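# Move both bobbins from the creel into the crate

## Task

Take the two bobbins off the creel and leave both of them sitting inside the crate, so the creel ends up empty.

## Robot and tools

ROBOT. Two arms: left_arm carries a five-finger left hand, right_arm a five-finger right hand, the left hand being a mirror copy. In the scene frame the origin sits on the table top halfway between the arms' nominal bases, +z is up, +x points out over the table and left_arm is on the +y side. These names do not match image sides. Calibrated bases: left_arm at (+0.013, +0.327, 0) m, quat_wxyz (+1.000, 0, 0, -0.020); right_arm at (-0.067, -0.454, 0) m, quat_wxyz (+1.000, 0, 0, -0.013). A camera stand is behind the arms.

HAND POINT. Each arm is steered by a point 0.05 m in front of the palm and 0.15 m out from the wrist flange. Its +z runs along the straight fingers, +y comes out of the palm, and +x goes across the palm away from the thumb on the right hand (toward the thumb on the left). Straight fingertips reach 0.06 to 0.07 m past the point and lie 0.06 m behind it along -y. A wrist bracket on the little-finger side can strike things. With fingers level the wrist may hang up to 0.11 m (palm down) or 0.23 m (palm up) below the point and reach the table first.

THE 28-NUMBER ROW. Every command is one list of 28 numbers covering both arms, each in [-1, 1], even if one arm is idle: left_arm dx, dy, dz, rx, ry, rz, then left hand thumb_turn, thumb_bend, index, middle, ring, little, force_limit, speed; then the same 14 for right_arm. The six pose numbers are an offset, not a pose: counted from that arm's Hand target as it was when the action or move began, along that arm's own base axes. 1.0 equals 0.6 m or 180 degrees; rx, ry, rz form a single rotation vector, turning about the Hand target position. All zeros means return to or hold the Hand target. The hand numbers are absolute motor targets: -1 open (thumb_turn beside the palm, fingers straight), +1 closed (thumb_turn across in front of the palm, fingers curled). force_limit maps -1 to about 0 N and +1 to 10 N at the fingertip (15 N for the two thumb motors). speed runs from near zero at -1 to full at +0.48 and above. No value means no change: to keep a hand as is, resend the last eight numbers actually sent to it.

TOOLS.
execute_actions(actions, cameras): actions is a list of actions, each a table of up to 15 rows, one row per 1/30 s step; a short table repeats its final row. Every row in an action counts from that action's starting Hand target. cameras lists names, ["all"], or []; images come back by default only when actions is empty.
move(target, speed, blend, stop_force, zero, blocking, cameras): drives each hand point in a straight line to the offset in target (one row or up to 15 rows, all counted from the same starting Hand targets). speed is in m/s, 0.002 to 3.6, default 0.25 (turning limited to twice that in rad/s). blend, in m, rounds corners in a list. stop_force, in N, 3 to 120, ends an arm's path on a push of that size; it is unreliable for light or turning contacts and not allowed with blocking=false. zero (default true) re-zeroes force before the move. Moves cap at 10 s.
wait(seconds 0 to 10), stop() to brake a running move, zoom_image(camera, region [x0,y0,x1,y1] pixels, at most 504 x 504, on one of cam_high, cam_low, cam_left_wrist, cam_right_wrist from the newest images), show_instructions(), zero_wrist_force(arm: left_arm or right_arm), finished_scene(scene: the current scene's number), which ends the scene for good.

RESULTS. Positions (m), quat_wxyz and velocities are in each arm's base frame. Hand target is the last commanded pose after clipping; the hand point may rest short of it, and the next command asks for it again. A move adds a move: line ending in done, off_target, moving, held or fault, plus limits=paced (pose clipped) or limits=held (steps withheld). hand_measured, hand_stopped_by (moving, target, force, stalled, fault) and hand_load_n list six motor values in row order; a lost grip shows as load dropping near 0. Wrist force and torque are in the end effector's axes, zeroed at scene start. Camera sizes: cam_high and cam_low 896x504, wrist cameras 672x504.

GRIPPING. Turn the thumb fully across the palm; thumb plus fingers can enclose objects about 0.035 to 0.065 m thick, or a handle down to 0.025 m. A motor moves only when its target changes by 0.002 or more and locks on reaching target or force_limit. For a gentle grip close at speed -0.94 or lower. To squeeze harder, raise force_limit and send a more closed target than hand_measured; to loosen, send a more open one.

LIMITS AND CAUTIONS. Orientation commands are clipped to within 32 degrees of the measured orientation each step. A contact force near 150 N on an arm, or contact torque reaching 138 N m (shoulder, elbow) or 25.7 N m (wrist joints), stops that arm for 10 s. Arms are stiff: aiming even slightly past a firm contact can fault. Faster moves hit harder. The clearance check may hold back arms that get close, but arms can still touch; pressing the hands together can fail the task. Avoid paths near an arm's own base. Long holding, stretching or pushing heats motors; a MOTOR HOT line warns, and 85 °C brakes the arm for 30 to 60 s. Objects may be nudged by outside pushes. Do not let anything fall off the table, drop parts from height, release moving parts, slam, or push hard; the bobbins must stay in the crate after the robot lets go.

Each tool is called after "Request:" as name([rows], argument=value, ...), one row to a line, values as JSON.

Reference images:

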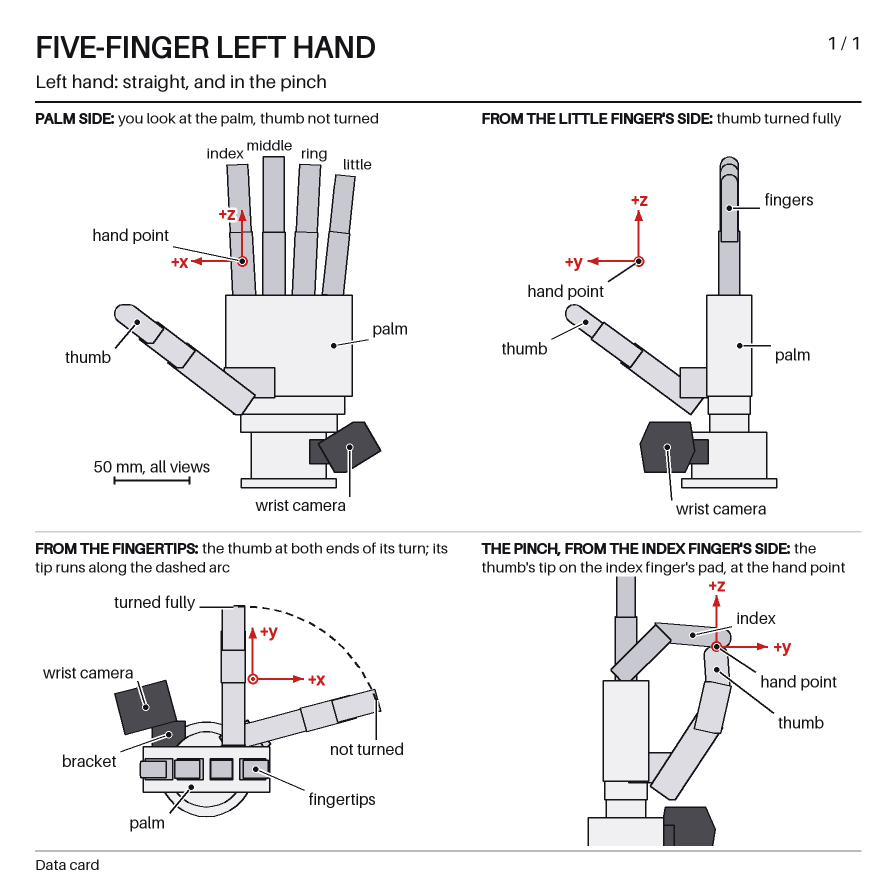

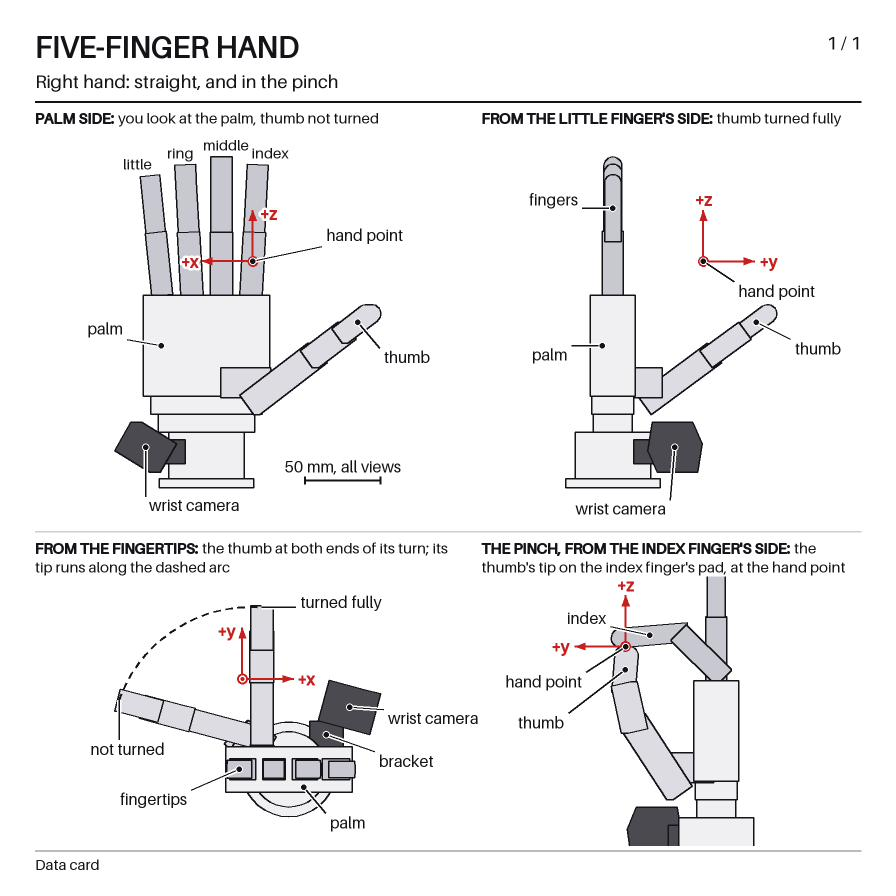

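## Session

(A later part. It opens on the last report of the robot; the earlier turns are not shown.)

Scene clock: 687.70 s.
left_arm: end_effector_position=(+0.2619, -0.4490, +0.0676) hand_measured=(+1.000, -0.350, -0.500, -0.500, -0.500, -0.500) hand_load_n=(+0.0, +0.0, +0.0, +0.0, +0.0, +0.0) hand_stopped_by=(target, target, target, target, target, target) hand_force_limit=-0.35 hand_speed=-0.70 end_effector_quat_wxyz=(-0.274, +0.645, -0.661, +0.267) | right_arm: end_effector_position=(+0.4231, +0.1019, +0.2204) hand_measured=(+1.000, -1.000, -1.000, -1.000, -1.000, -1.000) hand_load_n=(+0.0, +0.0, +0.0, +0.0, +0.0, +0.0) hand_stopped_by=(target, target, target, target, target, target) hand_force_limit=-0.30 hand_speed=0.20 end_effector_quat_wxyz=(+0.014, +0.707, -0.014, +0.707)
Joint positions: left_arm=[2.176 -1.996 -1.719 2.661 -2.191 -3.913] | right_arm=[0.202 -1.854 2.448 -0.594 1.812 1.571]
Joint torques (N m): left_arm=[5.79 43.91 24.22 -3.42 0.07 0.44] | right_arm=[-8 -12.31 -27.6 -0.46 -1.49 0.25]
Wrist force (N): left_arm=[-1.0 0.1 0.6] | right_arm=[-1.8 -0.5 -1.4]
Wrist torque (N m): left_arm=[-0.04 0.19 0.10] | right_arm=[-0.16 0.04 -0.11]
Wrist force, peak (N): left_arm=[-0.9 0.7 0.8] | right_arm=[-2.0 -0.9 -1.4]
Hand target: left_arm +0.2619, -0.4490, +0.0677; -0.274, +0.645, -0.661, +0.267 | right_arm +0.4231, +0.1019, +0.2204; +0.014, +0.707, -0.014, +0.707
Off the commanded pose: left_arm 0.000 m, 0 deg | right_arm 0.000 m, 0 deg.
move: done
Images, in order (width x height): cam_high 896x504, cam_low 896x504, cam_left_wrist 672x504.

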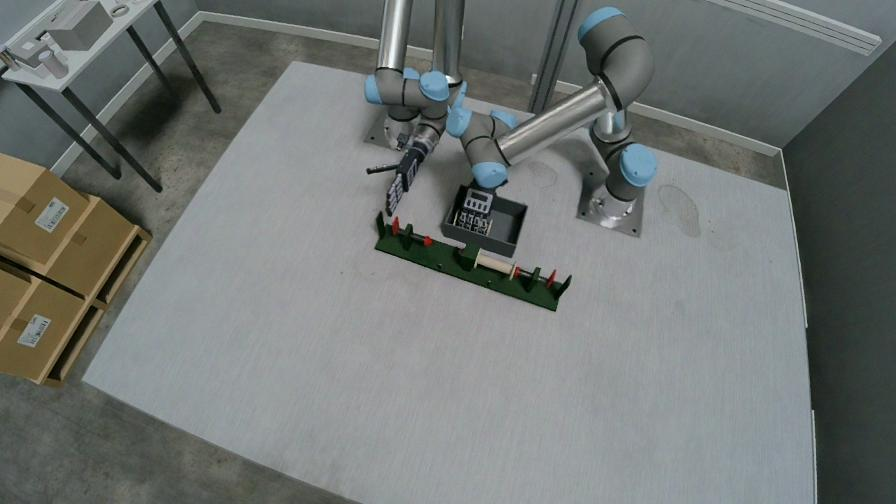

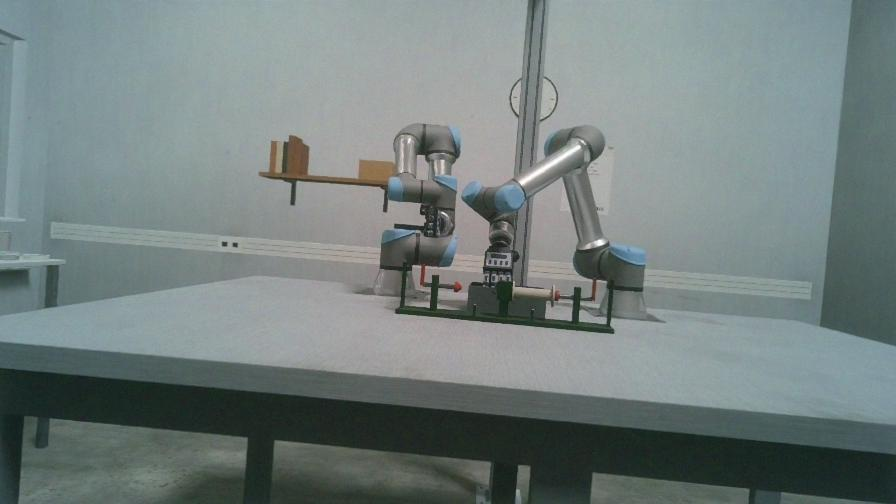

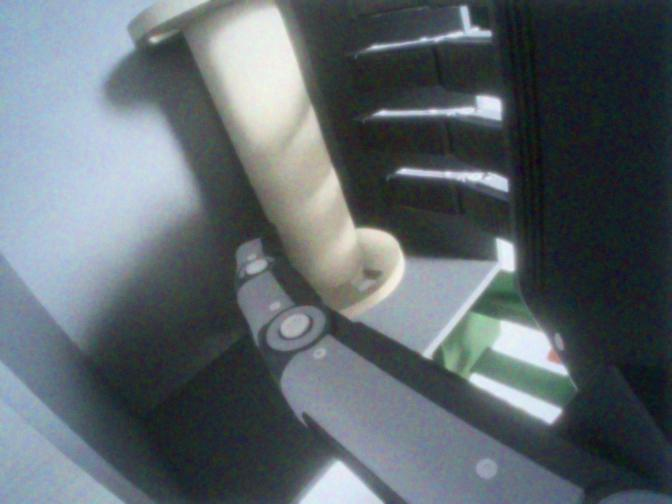

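Request:
move([
  [0,0,0.27,0,0,0,1,-0.35,-0.5,-0.5,-0.5,-0.5,-0.35,-0.7,0,0,0,0,0,0,1,-1,-1,-1,-1,-1,-0.3,0.2],
  [0,0,0.27,0,0,0,1,-1,-1,-1,-1,-1,-0.3,0.2,0,0,0,0,0,0,1,-1,-1,-1,-1,-1,-0.3,0.2],
  [0.1957,0.5613,0.2878,0.3879,-0.0718,-0.3055,1,-1,-1,-1,-1,-1,-0.3,0.2,0,0,0,0,0,0,1,-1,-1,-1,-1,-1,-0.3,0.2],
], speed=[0.15,0.3,0.3], cameras=["cam_low","cam_high"])

Request:
zoom_image(camera="cam_high", region=[430, 170, 590, 310])

Scene clock: 749.10 s.
left_arm: end_effector_position=(+0.3794, -0.1123, +0.2404) hand_measured=(+1.000, -1.000, -1.000, -1.000, -1.000, -1.000) hand_load_n=(+0.0, +0.0, +0.0, +0.0, +0.0, +0.0) hand_stopped_by=(target, target, target, target, target, target) hand_force_limit=-0.30 hand_speed=0.20 end_effector_quat_wxyz=(+0.500, +0.006, +0.866, -0.010) | right_arm: end_effector_position=(+0.4231, +0.1019, +0.2204) hand_measured=(+1.000, -1.000, -1.000, -1.000, -1.000, -1.000) hand_load_n=(+0.5, +0.0, +0.0, +0.0, +0.0, +0.0) hand_stopped_by=(target, target, target, target, target, target) hand_force_limit=-0.30 hand_speed=0.20 end_effector_quat_wxyz=(+0.014, +0.707, -0.014, +0.707)
Joint positions: left_arm=[2.967 -1.264 -2.106 2.84 -1.699 -1.658] | right_arm=[0.202 -1.854 2.448 -0.594 1.812 1.571]
Joint torques (N m): left_arm=[10.96 19.21 9.72 -1.6 0.98 2.05] | right_arm=[-6.82 -10.12 -25.65 -0.84 -1.05 -0.43]
Wrist force (N): left_arm=[-0.8 -0.3 0.4] | right_arm=[-1.6 -0.6 -1.3]
Wrist torque (N m): left_arm=[-0.07 0.22 -0.01] | right_arm=[-0.18 -0.01 -0.09]
Wrist force, peak (N): left_arm=[-1.2 0.6 1.3] | right_arm=[-1.8 -1.0 -1.7]
Hand target: left_arm +0.3794, -0.1122, +0.2404; +0.500, +0.006, +0.866, -0.010 | right_arm +0.4231, +0.1019, +0.2204; +0.014, +0.707, -0.014, +0.707
Off the commanded pose: left_arm 0.000 m, 0 deg | right_arm 0.000 m, 0 deg.
move: done
Images, in order (width x height): cam_high 896x504, cam_low 896x504.

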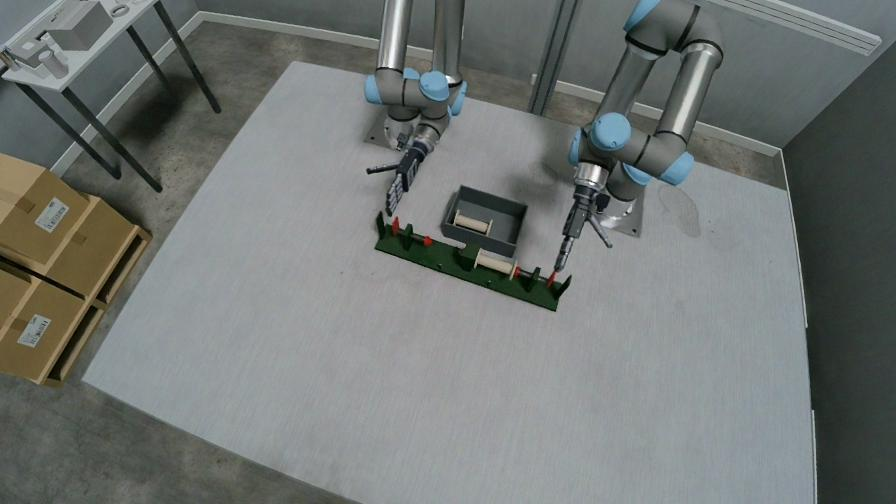

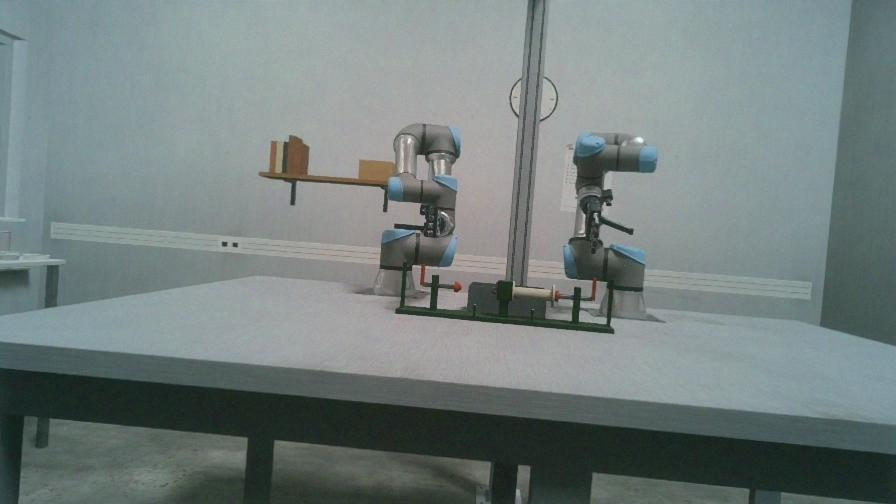

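Scaled by 3.150 from the camera's 896x504 image, which has a finer 1280x720 frame.

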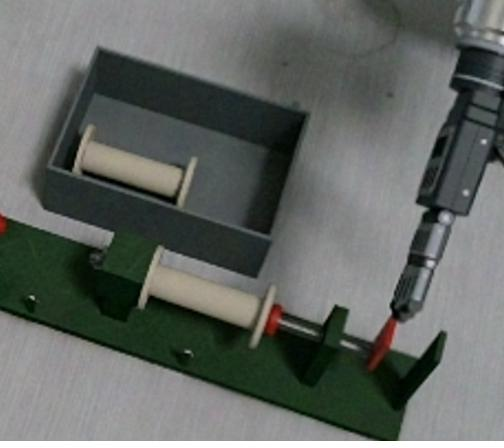

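Request:
move([
  [0,0,0,0,0,0,1,-1,-1,-1,-1,-1,-0.3,0.2,-0.005,0.33,0.033,0.3999,0.3698,-0.3851,1,-1,-1,-1,-1,-1,-0.3,0.2],
  [0,0,0,0,0,0,1,-1,-1,-1,-1,-1,-0.3,0.2,0.0673,0.6367,-0.1333,0.3999,0.3698,-0.3851,1,-1,-1,-1,-1,-1,-0.3,0.2],
], speed=[0.35,0.15], cameras=["all"])

Request:
zoom_image(camera="cam_low", region=[490, 240, 590, 340])

Scene clock: 769.03 s.
left_arm: end_effector_position=(+0.3794, -0.1122, +0.2404) hand_measured=(+1.000, -1.000, -1.000, -1.000, -1.000, -1.000) hand_load_n=(+0.0, +0.0, +0.0, +0.0, +0.0, +0.0) hand_stopped_by=(target, target, target, target, target, target) hand_force_limit=-0.30 hand_speed=0.20 end_effector_quat_wxyz=(+0.500, +0.006, +0.866, -0.010) | right_arm: end_effector_position=(+0.4634, +0.4839, +0.1404) hand_measured=(+1.000, -1.000, -1.000, -1.000, -1.000, -1.000) hand_load_n=(+0.0, +0.0, +0.0, +0.0, +0.0, +0.0) hand_stopped_by=(target, target, target, target, target, target) hand_force_limit=-0.30 hand_speed=0.20 end_effector_quat_wxyz=(+0.000, +0.693, -0.721, -0.001)
Joint positions: left_arm=[2.967 -1.264 -2.106 2.84 -1.698 -1.658] | right_arm=[0.517 -0.419 0.279 1.712 1.569 3.699]
Joint torques (N m): left_arm=[10.47 18.32 9.36 -1.62 1.18 2.06] | right_arm=[6.98 -49.63 -32.91 4 1.9 1.52]
Wrist force (N): left_arm=[-0.8 -0.4 0.5] | right_arm=[0.2 -0.3 1.0]
Wrist torque (N m): left_arm=[-0.09 0.23 -0.01] | right_arm=[-0.36 -0.23 0.08]
Wrist force, peak (N): left_arm=[-0.7 -0.8 0.5] | right_arm=[-2.1 -0.4 -2.0]
Hand target: left_arm +0.3794, -0.1122, +0.2404; +0.500, +0.006, +0.866, -0.010 | right_arm +0.4635, +0.4839, +0.1404; +0.000, +0.693, -0.721, -0.001
Off the commanded pose: left_arm 0.000 m, 0 deg | right_arm 0.000 m, 0 deg.
move: done

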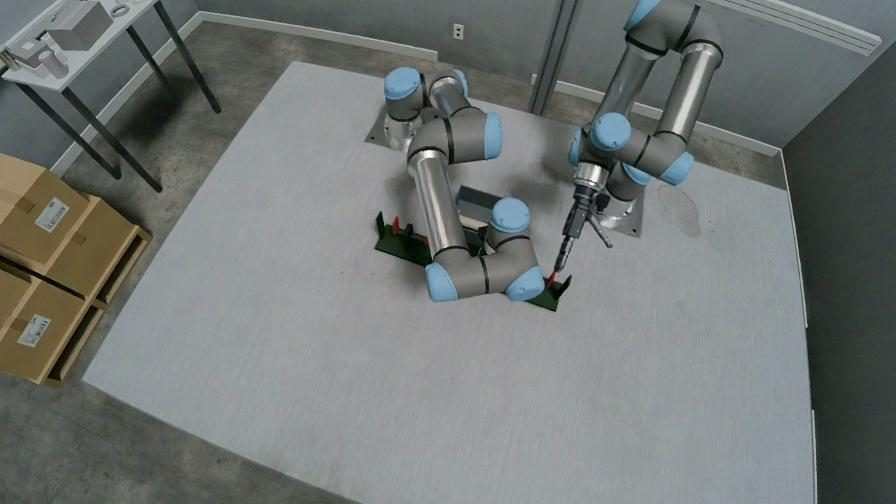

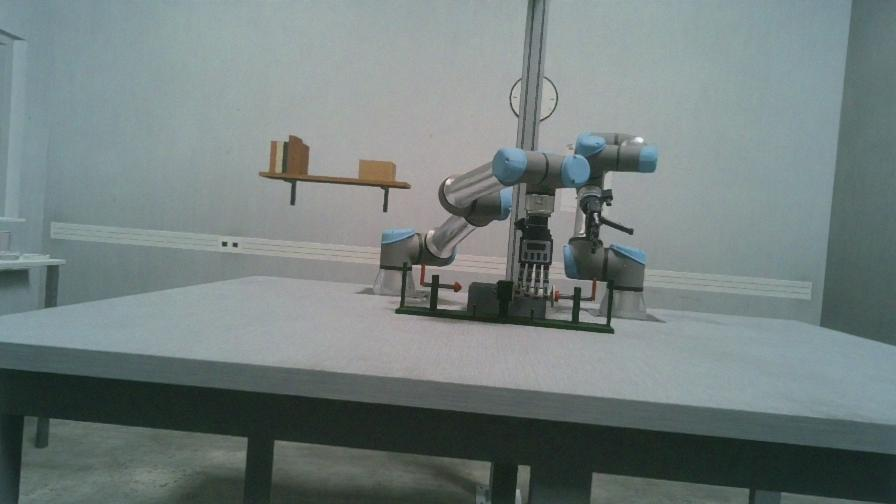

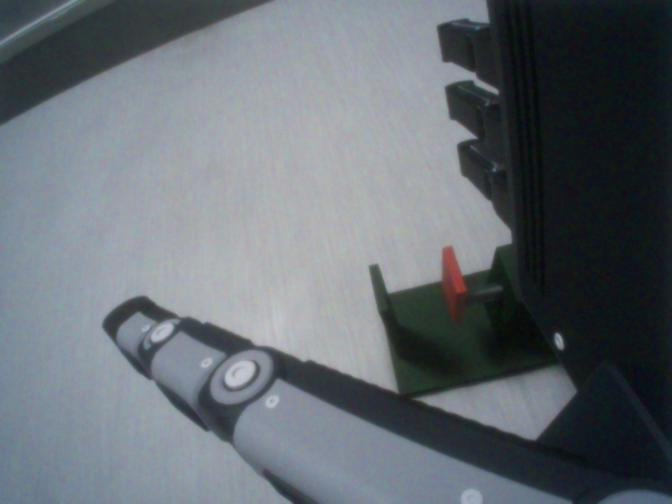

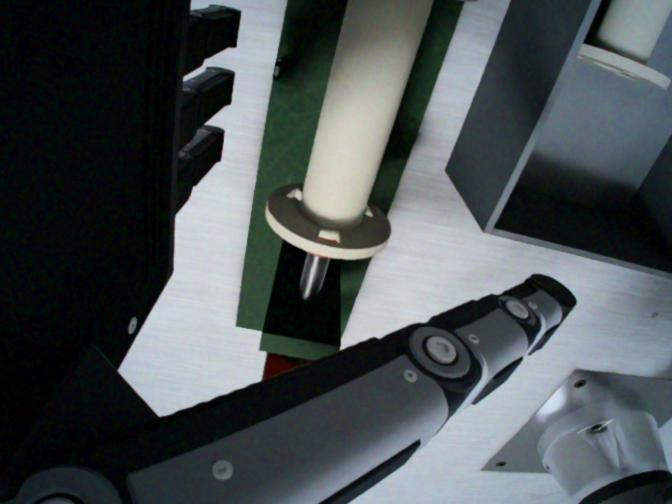

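Scaled by 5.040 from the camera's 896x504 image, which has a finer 1280x720 frame.

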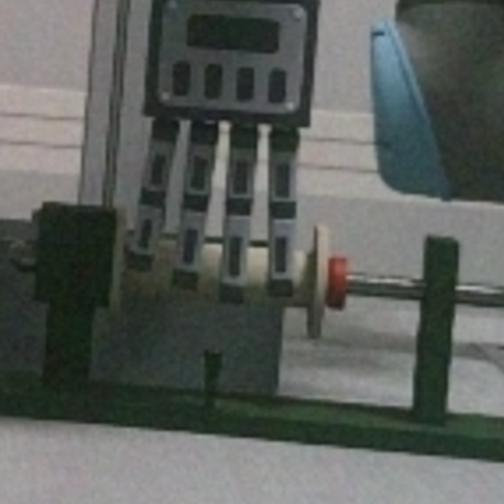

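Request:
move([
  [0,0,0,0,0,0,1,-1,-1,-1,-1,-1,-0.3,0.2,0,0.015,0,0,0,0,1,-1,-1,-1,-1,-1,-0.3,0.2],
  [0,0,0,0,0,0,1,-1,-1,-1,-1,-1,-0.3,0.2,-0.1,0.0165,0,0,0,0,1,-1,-1,-1,-1,-1,-0.3,0.2],
], speed=[0.04,0.018], stop_force=4, cameras=["cam_low"])

Request:
zoom_image(camera="cam_low", region=[490, 240, 590, 340])

Scene clock: 790.40 s.
left_arm: end_effector_position=(+0.3794, -0.1122, +0.2404) hand_measured=(+1.000, -1.000, -1.000, -1.000, -1.000, -1.000) hand_load_n=(+0.0, +0.0, +0.0, +0.0, +0.0, +0.0) hand_stopped_by=(target, target, target, target, target, target) hand_force_limit=-0.30 hand_speed=0.20 end_effector_quat_wxyz=(+0.500, +0.006, +0.866, -0.010) | right_arm: end_effector_position=(+0.4258, +0.4935, +0.1404) hand_measured=(+1.000, -1.000, -1.000, -1.000, -1.000, -1.000) hand_load_n=(+0.0, +0.0, +0.0, +0.0, +0.0, +0.0) hand_stopped_by=(target, target, target, target, target, target) hand_force_limit=-0.30 hand_speed=0.20 end_effector_quat_wxyz=(+0.000, +0.693, -0.721, -0.001)
Joint positions: left_arm=[2.967 -1.264 -2.106 2.84 -1.698 -1.658] | right_arm=[0.558 -0.548 0.532 1.588 1.569 3.74]
Joint torques (N m): left_arm=[10.08 18.08 9.26 -1.38 1.14 1.74] | right_arm=[-8.54 -47.33 -32.36 3.89 -1.88 -2.05]
Wrist force (N): left_arm=[-0.5 -0.2 0.5] | right_arm=[0.8 -1.4 0.0]
Wrist torque (N m): left_arm=[-0.06 0.17 0.00] | right_arm=[-0.24 -0.20 0.11]
Wrist force, peak (N): left_arm=[-0.9 -0.6 0.7] | right_arm=[0.8 -11.9 0.5]
Hand target: left_arm +0.3794, -0.1122, +0.2404; +0.500, +0.006, +0.866, -0.010 | right_arm +0.4258, +0.4935, +0.1404; +0.000, +0.693, -0.721, -0.001 (not the last commanded pose)
Off the commanded pose: left_arm 0.000 m, 0 deg | right_arm 0.022 m, 0 deg.
move: contact (right_arm); path passed 1 of 2 targets
Images, in order (width x height): cam_low 896x504.

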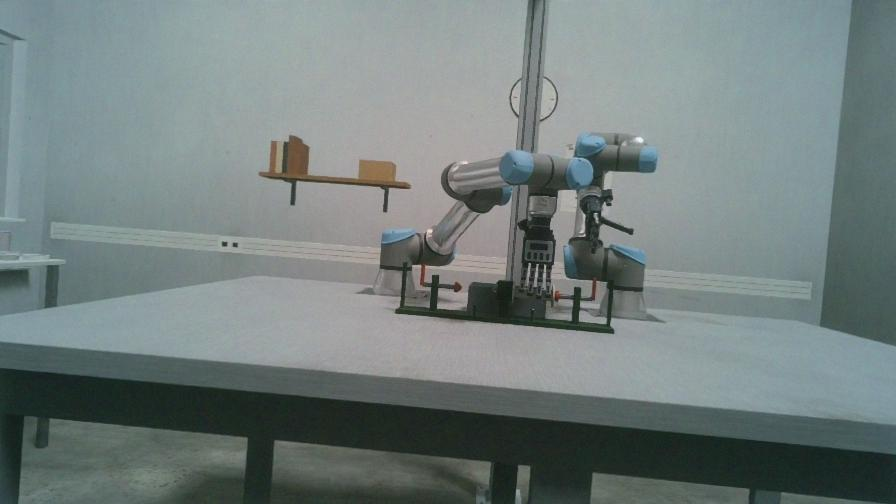

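Scaled by 5.040 from the camera's 896x504 image, which has a finer 1280x720 frame.

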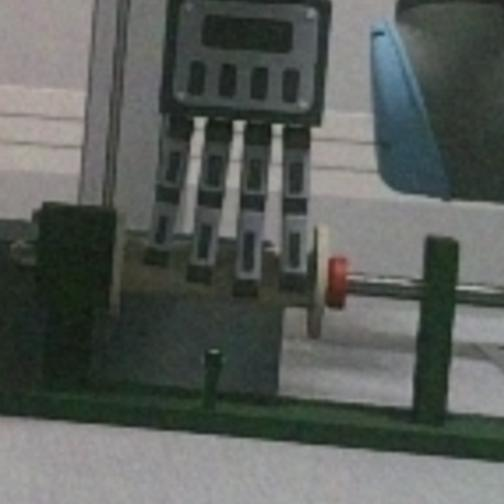

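Request:
move([
  [0,0,0,0,0,0,1,-1,-1,-1,-1,-1,-0.3,0.2,0.0467,-0.0075,0,0,0,0,1,-1,-1,-1,-1,-1,-0.3,0.2],
  [0,0,0,0,0,0,1,-1,-1,-1,-1,-1,-0.3,0.2,0.0467,-0.0075,-0.0373,0,0,0,1,-1,-0.6,-0.6,-0.6,-0.6,-0.3,0.2],
  [0,0,0,0,0,0,1,-1,-1,-1,-1,-1,-0.3,0.2,0.0467,-0.0075,-0.0623,0,0,0,1,-1,-0.5,-0.5,-0.5,-0.5,-0.3,0.2],
  [0,0,0,0,0,0,1,-1,-1,-1,-1,-1,-0.3,0.2,0.0467,-0.0075,-0.0623,0,0,0,1,-1,-0.42,-0.42,-0.42,-0.42,-0.3,0.2],
], speed=0.04, cameras=["cam_low","cam_right_wrist"])

Request:
zoom_image(camera="cam_low", region=[490, 240, 590, 340])

Scene clock: 824.67 s.
left_arm: end_effector_position=(+0.3794, -0.1122, +0.2404) hand_measured=(+1.000, -1.000, -1.000, -1.000, -1.000, -1.000) hand_load_n=(+0.0, +0.0, +0.0, -0.5, +0.0, +0.0) hand_stopped_by=(target, target, target, target, target, target) hand_force_limit=-0.30 hand_speed=0.20 end_effector_quat_wxyz=(+0.500, +0.006, +0.866, -0.010) | right_arm: end_effector_position=(+0.4538, +0.4890, +0.1031) hand_measured=(+1.000, -1.000, -0.420, -0.420, -0.420, -0.420) hand_load_n=(+0.0, +0.0, +0.0, +0.0, +0.0, +0.5) hand_stopped_by=(target, target, target, target, target, target) hand_force_limit=-0.30 hand_speed=0.20 end_effector_quat_wxyz=(+0.000, +0.693, -0.721, -0.001)
Joint positions: left_arm=[2.967 -1.264 -2.106 2.84 -1.698 -1.658] | right_arm=[0.531 -0.461 0.458 1.575 1.569 3.712]
Joint torques (N m): left_arm=[10.33 17.34 10.92 -1.31 1.03 1.34] | right_arm=[-4.97 -66.76 -10.46 1.32 1.14 0.92]
Wrist force (N): left_arm=[-0.5 -0.3 0.5] | right_arm=[0.2 -0.3 1.5]
Wrist torque (N m): left_arm=[-0.07 0.18 0.00] | right_arm=[-0.32 -0.24 0.15]
Wrist force, peak (N): left_arm=[-1.0 -0.6 0.4] | right_arm=[1.3 -1.3 1.2]
Hand target: left_arm +0.3794, -0.1122, +0.2404; +0.500, +0.006, +0.866, -0.010 | right_arm +0.4538, +0.4890, +0.1031; +0.000, +0.693, -0.721, -0.001
Off the commanded pose: left_arm 0.000 m, 0 deg | right_arm 0.000 m, 0 deg.
move: done
Images, in order (width x height): cam_low 896x504, cam_right_wrist 672x504.

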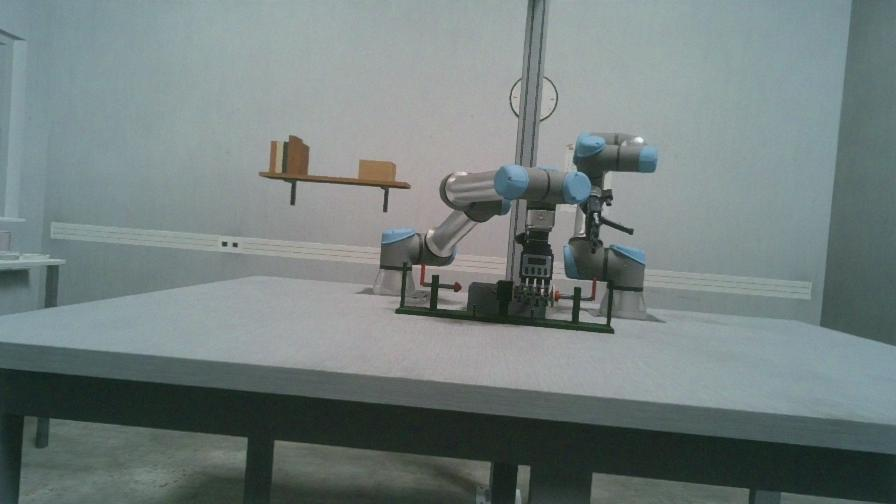

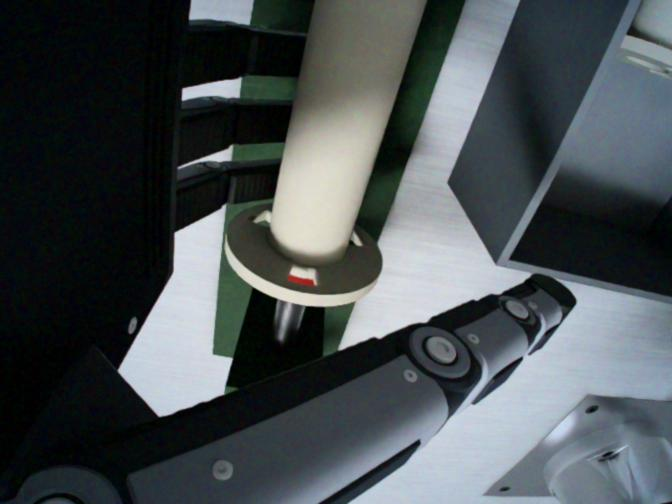

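Scaled by 5.040 from the camera's 896x504 image, which has a finer 1280x720 frame.

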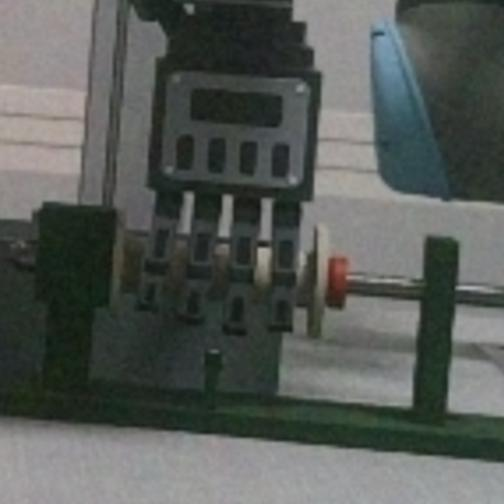

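Request:
move([
  [0,0,0,0,0,0,1,-1,-1,-1,-1,-1,-0.3,0.2,0,0,-0.0268,0,0,0,1,-1,-0.42,-0.42,-0.42,-0.42,-0.3,0.2],
  [0,0,0,0,0,0,1,-1,-1,-1,-1,-1,-0.3,0.2,-0.0167,0.0006,-0.0268,0,0,0,1,-1,-0.42,-0.42,-0.42,-0.42,-0.3,0.2],
], speed=0.03, stop_force=5)

Request:
move([
  [0,0,0,0,0,0,1,-1,-1,-1,-1,-1,-0.3,0.2,0,0,0,0,0,0,1,-1,0.6,0.6,0.6,0.6,-0.5,-0.88],
  [0,0,0,0,0,0,1,-1,-1,-1,-1,-1,-0.3,0.2,0,0,0,0,0,0,1,0.8,0.6,0.6,0.6,0.6,-0.4,-0.85],
], cameras=["all"])

Request:
zoom_image(camera="cam_low", region=[500, 220, 620, 340])

Scene clock: 837.07 s.
left_arm: end_effector_position=(+0.3794, -0.1122, +0.2404) hand_measured=(+1.000, -1.000, -1.000, -1.000, -1.000, -1.000) hand_load_n=(+0.5, +0.0, +0.0, +0.0, +0.0, +0.0) hand_stopped_by=(target, target, target, target, target, target) hand_force_limit=-0.30 hand_speed=0.20 end_effector_quat_wxyz=(+0.500, +0.006, +0.866, -0.010) | right_arm: end_effector_position=(+0.4438, +0.4893, +0.0870) hand_measured=(+1.000, -1.000, -0.420, -0.420, -0.420, -0.420) hand_load_n=(+0.0, +0.0, +0.0, +0.0, +0.0, +0.0) hand_stopped_by=(target, target, target, target, target, target) hand_force_limit=-0.30 hand_speed=0.20 end_effector_quat_wxyz=(+0.000, +0.693, -0.721, -0.001)
Joint positions: left_arm=[2.967 -1.264 -2.106 2.84 -1.698 -1.658] | right_arm=[0.539 -0.494 0.563 1.502 1.569 3.72]
Joint torques (N m): left_arm=[10.54 17.93 10.98 -1.35 1.11 1.07] | right_arm=[6.53 -66.64 -10.15 0.66 -1.57 1.63]
Wrist force (N): left_arm=[-0.8 -0.4 0.5] | right_arm=[0.4 0.0 0.9]
Wrist torque (N m): left_arm=[-0.09 0.21 -0.01] | right_arm=[-0.29 -0.25 0.13]
Wrist force, peak (N): left_arm=[-1.0 -0.4 0.6] | right_arm=[0.2 -0.7 1.7]
Hand target: left_arm +0.3794, -0.1122, +0.2404; +0.500, +0.006, +0.866, -0.010 | right_arm +0.4438, +0.4893, +0.0870; +0.000, +0.693, -0.721, -0.001
Off the commanded pose: left_arm 0.000 m, 0 deg | right_arm 0.000 m, 0 deg.
move: done

Scene clock: 842.87 s.
left_arm: end_effector_position=(+0.3794, -0.1122, +0.2404) hand_measured=(+1.000, -1.000, -1.000, -1.000, -1.000, -1.000) hand_load_n=(+0.0, +0.0, +0.0, +0.0, +0.0, +0.0) hand_stopped_by=(target, target, target, target, target, target) hand_force_limit=-0.30 hand_speed=0.20 end_effector_quat_wxyz=(+0.500, +0.006, +0.866, -0.010) | right_arm: end_effector_position=(+0.4438, +0.4893, +0.0870) hand_measured=(+1.000, +0.028, -0.266, -0.244, -0.254, -0.276) hand_load_n=(+0.0, +4.5, +1.0, +5.5, +4.5, +0.5) hand_stopped_by=(target, force, force, force, force, force) hand_force_limit=-0.40 hand_speed=-0.85 end_effector_quat_wxyz=(+0.000, +0.693, -0.721, -0.001)
Joint positions: left_arm=[2.967 -1.264 -2.106 2.84 -1.698 -1.658] | right_arm=[0.539 -0.494 0.563 1.503 1.569 3.72]
Joint torques (N m): left_arm=[9.24 17.61 10.64 -1.18 1.09 1.13] | right_arm=[5.75 -66.63 -32.58 5.96 -1.53 1.61]
Wrist force (N): left_arm=[-0.9 -0.1 0.2] | right_arm=[-0.4 -8.6 11.5]
Wrist torque (N m): left_arm=[-0.02 0.22 -0.03] | right_arm=[-0.66 -0.63 -0.23]
Wrist force, peak (N): left_arm=[-0.8 -0.4 0.6] | right_arm=[0.2 -10.9 14.4]
Hand target: left_arm +0.3794, -0.1122, +0.2404; +0.500, +0.006, +0.866, -0.010 | right_arm +0.4438, +0.4893, +0.0870; +0.000, +0.693, -0.721, -0.001
Off the commanded pose: left_arm 0.000 m, 0 deg | right_arm 0.000 m, 0 deg.
move: moving (right_arm; no rest 5 s after target 2's new numbers were sent)

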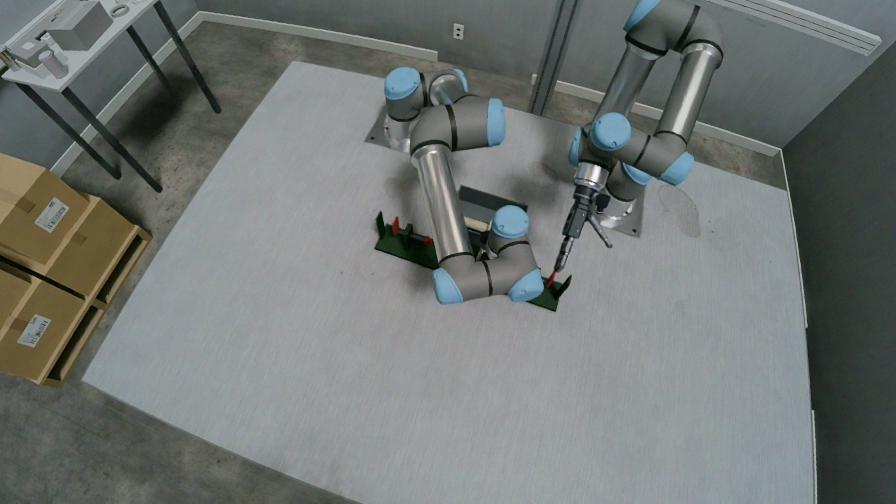

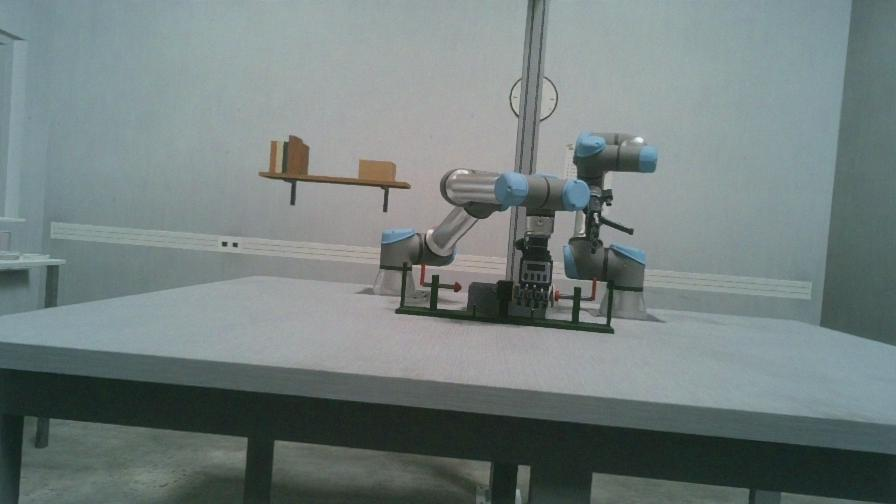

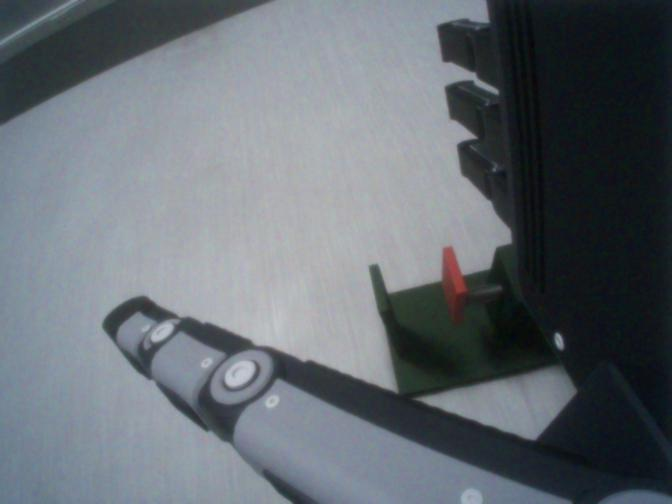

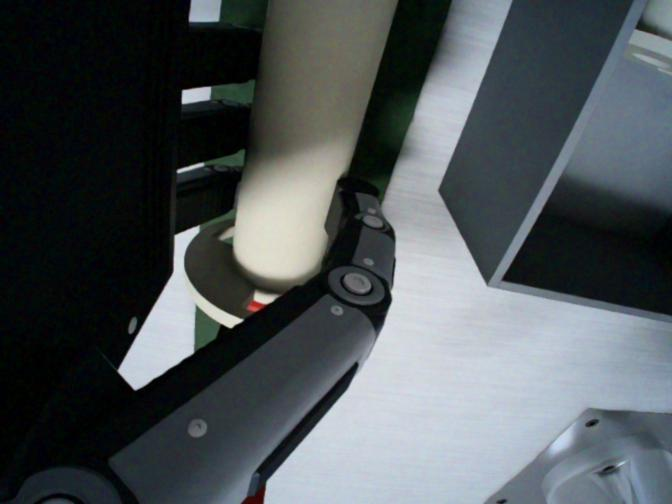

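Scaled by 4.200 from the camera's 896x504 image, which has a finer 1280x720 frame.

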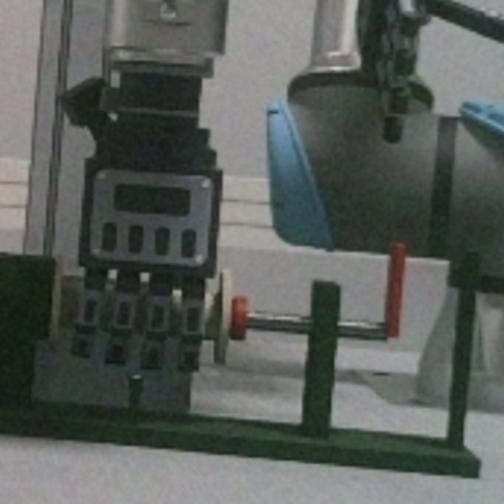

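Request:
move(target=[0.0005,-0.0217,-0.08,0,0,0,1,-1,-1,-1,-1,-1,-0.3,0.2,0,0,0,0,0,0,1,0.8,0.6,0.6,0.6,0.6,-0.4,-0.85], speed=0.06, stop_force=5, cameras=["cam_low","cam_high","cam_left_wrist"])

Request:
zoom_image(camera="cam_low", region=[550, 230, 640, 340])

Request:
zoom_image(camera="cam_high", region=[510, 220, 600, 320])

Scene clock: 859.07 s.
left_arm: end_effector_position=(+0.3797, -0.1253, +0.1924) hand_measured=(+1.000, -1.000, -1.000, -1.000, -1.000, -1.000) hand_load_n=(+0.0, +0.0, +0.0, +0.0, +0.0, +0.0) hand_stopped_by=(target, target, target, target, target, target) hand_force_limit=-0.30 hand_speed=0.20 end_effector_quat_wxyz=(+0.500, +0.006, +0.866, -0.010) | right_arm: end_effector_position=(+0.4438, +0.4893, +0.0870) hand_measured=(+1.000, +0.028, -0.266, -0.244, -0.254, -0.276) hand_load_n=(+0.5, +4.5, +1.0, +5.5, +4.5, +0.0) hand_stopped_by=(target, force, force, force, force, force) hand_force_limit=-0.40 hand_speed=-0.85 end_effector_quat_wxyz=(+0.000, +0.693, -0.721, -0.001)
Joint positions: left_arm=[2.906 -1.335 -2.185 2.986 -1.751 -1.689] | right_arm=[0.539 -0.494 0.563 1.502 1.569 3.72]
Joint torques (N m): left_arm=[-11.98 1.2 8.94 2.3 -1.34 -1.9] | right_arm=[4.49 -64.39 -32.19 3.48 -1.41 0.57]
Wrist force (N): left_arm=[-0.7 -0.2 0.3] | right_arm=[-0.4 -8.5 11.3]
Wrist torque (N m): left_arm=[-0.03 0.16 0.06] | right_arm=[-0.67 -0.60 -0.23]
Wrist force, peak (N): left_arm=[-0.9 -0.6 0.6] | right_arm=[0.1 -8.1 13.1]
Hand target: left_arm +0.3797, -0.1253, +0.1924; +0.500, +0.006, +0.866, -0.010 | right_arm +0.4438, +0.4893, +0.0870; +0.000, +0.693, -0.721, -0.001
Off the commanded pose: left_arm 0.000 m, 0 deg | right_arm 0.000 m, 0 deg.
move: done
Images, in order (width x height): cam_high 896x504, cam_low 896x504, cam_left_wrist 672x504.

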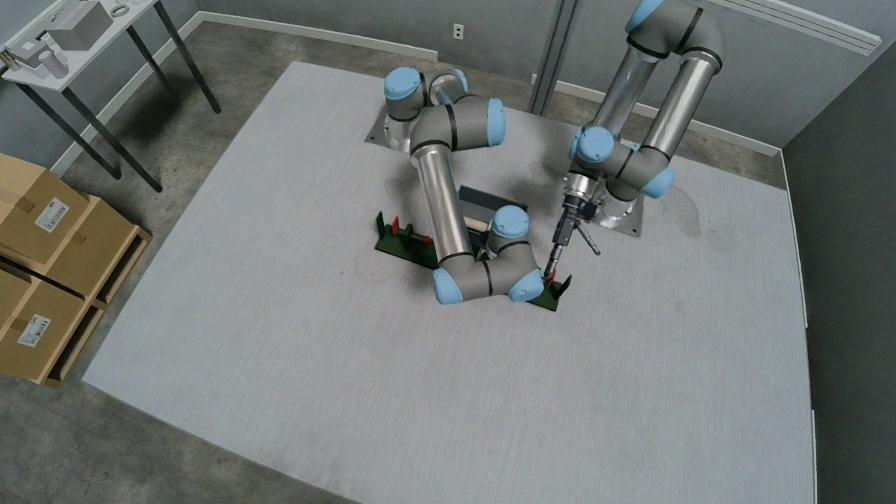

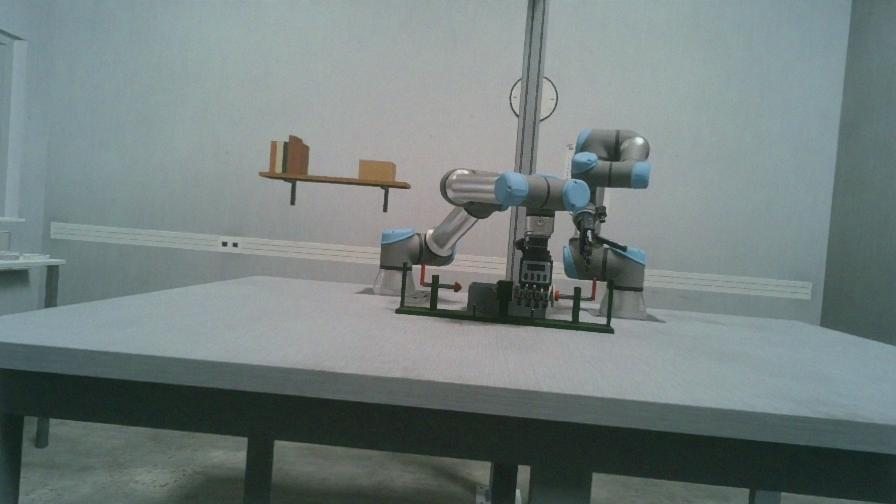

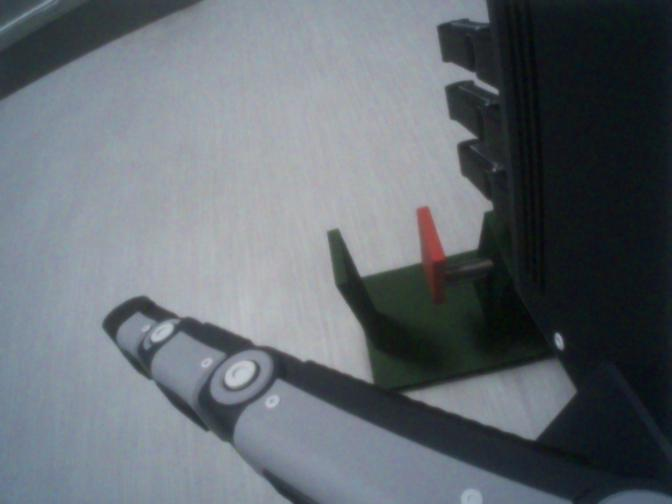

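Scaled by 4.582 from the camera's 896x504 image, which has a finer 1280x720 frame.

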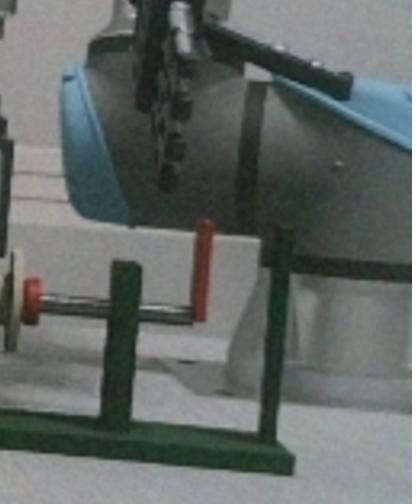

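Scaled by 5.040 from the camera's 896x504 image, which has a finer 1280x720 frame.

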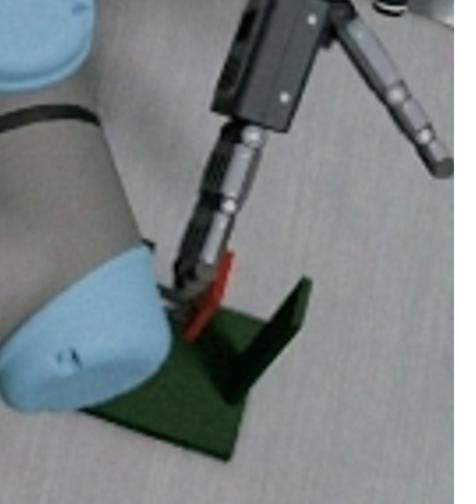

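Request:
move(target=[0,0.0033,-0.0917,0,0,0,1,-1,-1,-1,-1,-1,-0.3,0.2,0,0,0,0,0,0,1,0.8,0.6,0.6,0.6,0.6,-0.4,-0.85], speed=0.04, stop_force=4, cameras=["cam_low","cam_left_wrist"])

Request:
zoom_image(camera="cam_low", region=[550, 230, 640, 340])

Scene clock: 877.33 s.
left_arm: end_effector_position=(+0.3797, -0.1233, +0.1374) hand_measured=(+1.000, -1.000, -1.000, -1.000, -1.000, -1.000) hand_load_n=(+0.0, +0.0, +0.0, +0.0, +0.0, +0.0) hand_stopped_by=(target, target, target, target, target, target) hand_force_limit=-0.30 hand_speed=0.20 end_effector_quat_wxyz=(+0.500, +0.006, +0.866, -0.010) | right_arm: end_effector_position=(+0.4438, +0.4893, +0.0870) hand_measured=(+1.000, +0.028, -0.266, -0.244, -0.254, -0.276) hand_load_n=(+0.5, +5.0, +1.0, +5.5, +4.5, +0.0) hand_stopped_by=(target, force, force, force, force, force) hand_force_limit=-0.40 hand_speed=-0.85 end_effector_quat_wxyz=(+0.000, +0.693, -0.721, -0.001)
Joint positions: left_arm=[2.915 -1.404 -2.29 3.161 -1.743 -1.684] | right_arm=[0.539 -0.494 0.563 1.502 1.569 3.72]
Joint torques (N m): left_arm=[10.5 1.12 6.8 2.37 1.33 2.21] | right_arm=[3.59 -64.98 -27.56 3.49 -1.19 -0.09]
Wrist force (N): left_arm=[-0.7 -0.1 0.5] | right_arm=[0.0 -8.4 12.1]
Wrist torque (N m): left_arm=[-0.03 0.17 -0.03] | right_arm=[-0.69 -0.62 -0.22]
Wrist force, peak (N): left_arm=[-0.8 0.1 0.8] | right_arm=[0.3 -7.9 13.2]
Hand target: left_arm +0.3797, -0.1233, +0.1374; +0.500, +0.006, +0.866, -0.010 | right_arm +0.4438, +0.4893, +0.0870; +0.000, +0.693, -0.721, -0.001
Off the commanded pose: left_arm 0.000 m, 0 deg | right_arm 0.000 m, 0 deg.
move: done
Images, in order (width x height): cam_low 896x504, cam_left_wrist 672x504.

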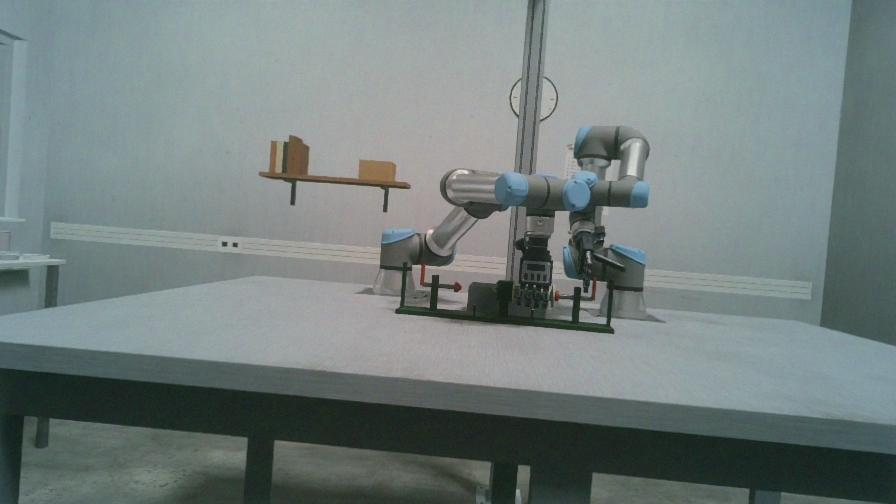

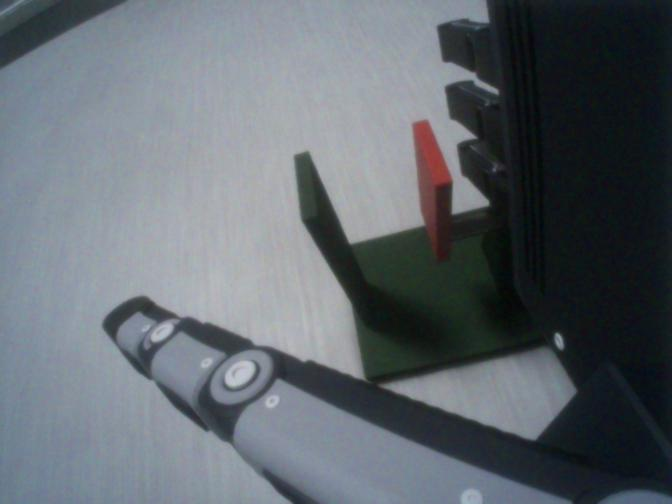

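Scaled by 4.582 from the camera's 896x504 image, which has a finer 1280x720 frame.

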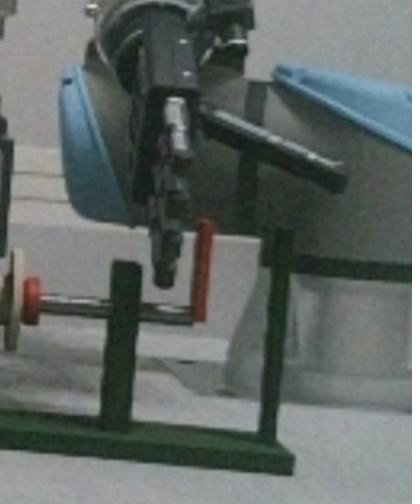

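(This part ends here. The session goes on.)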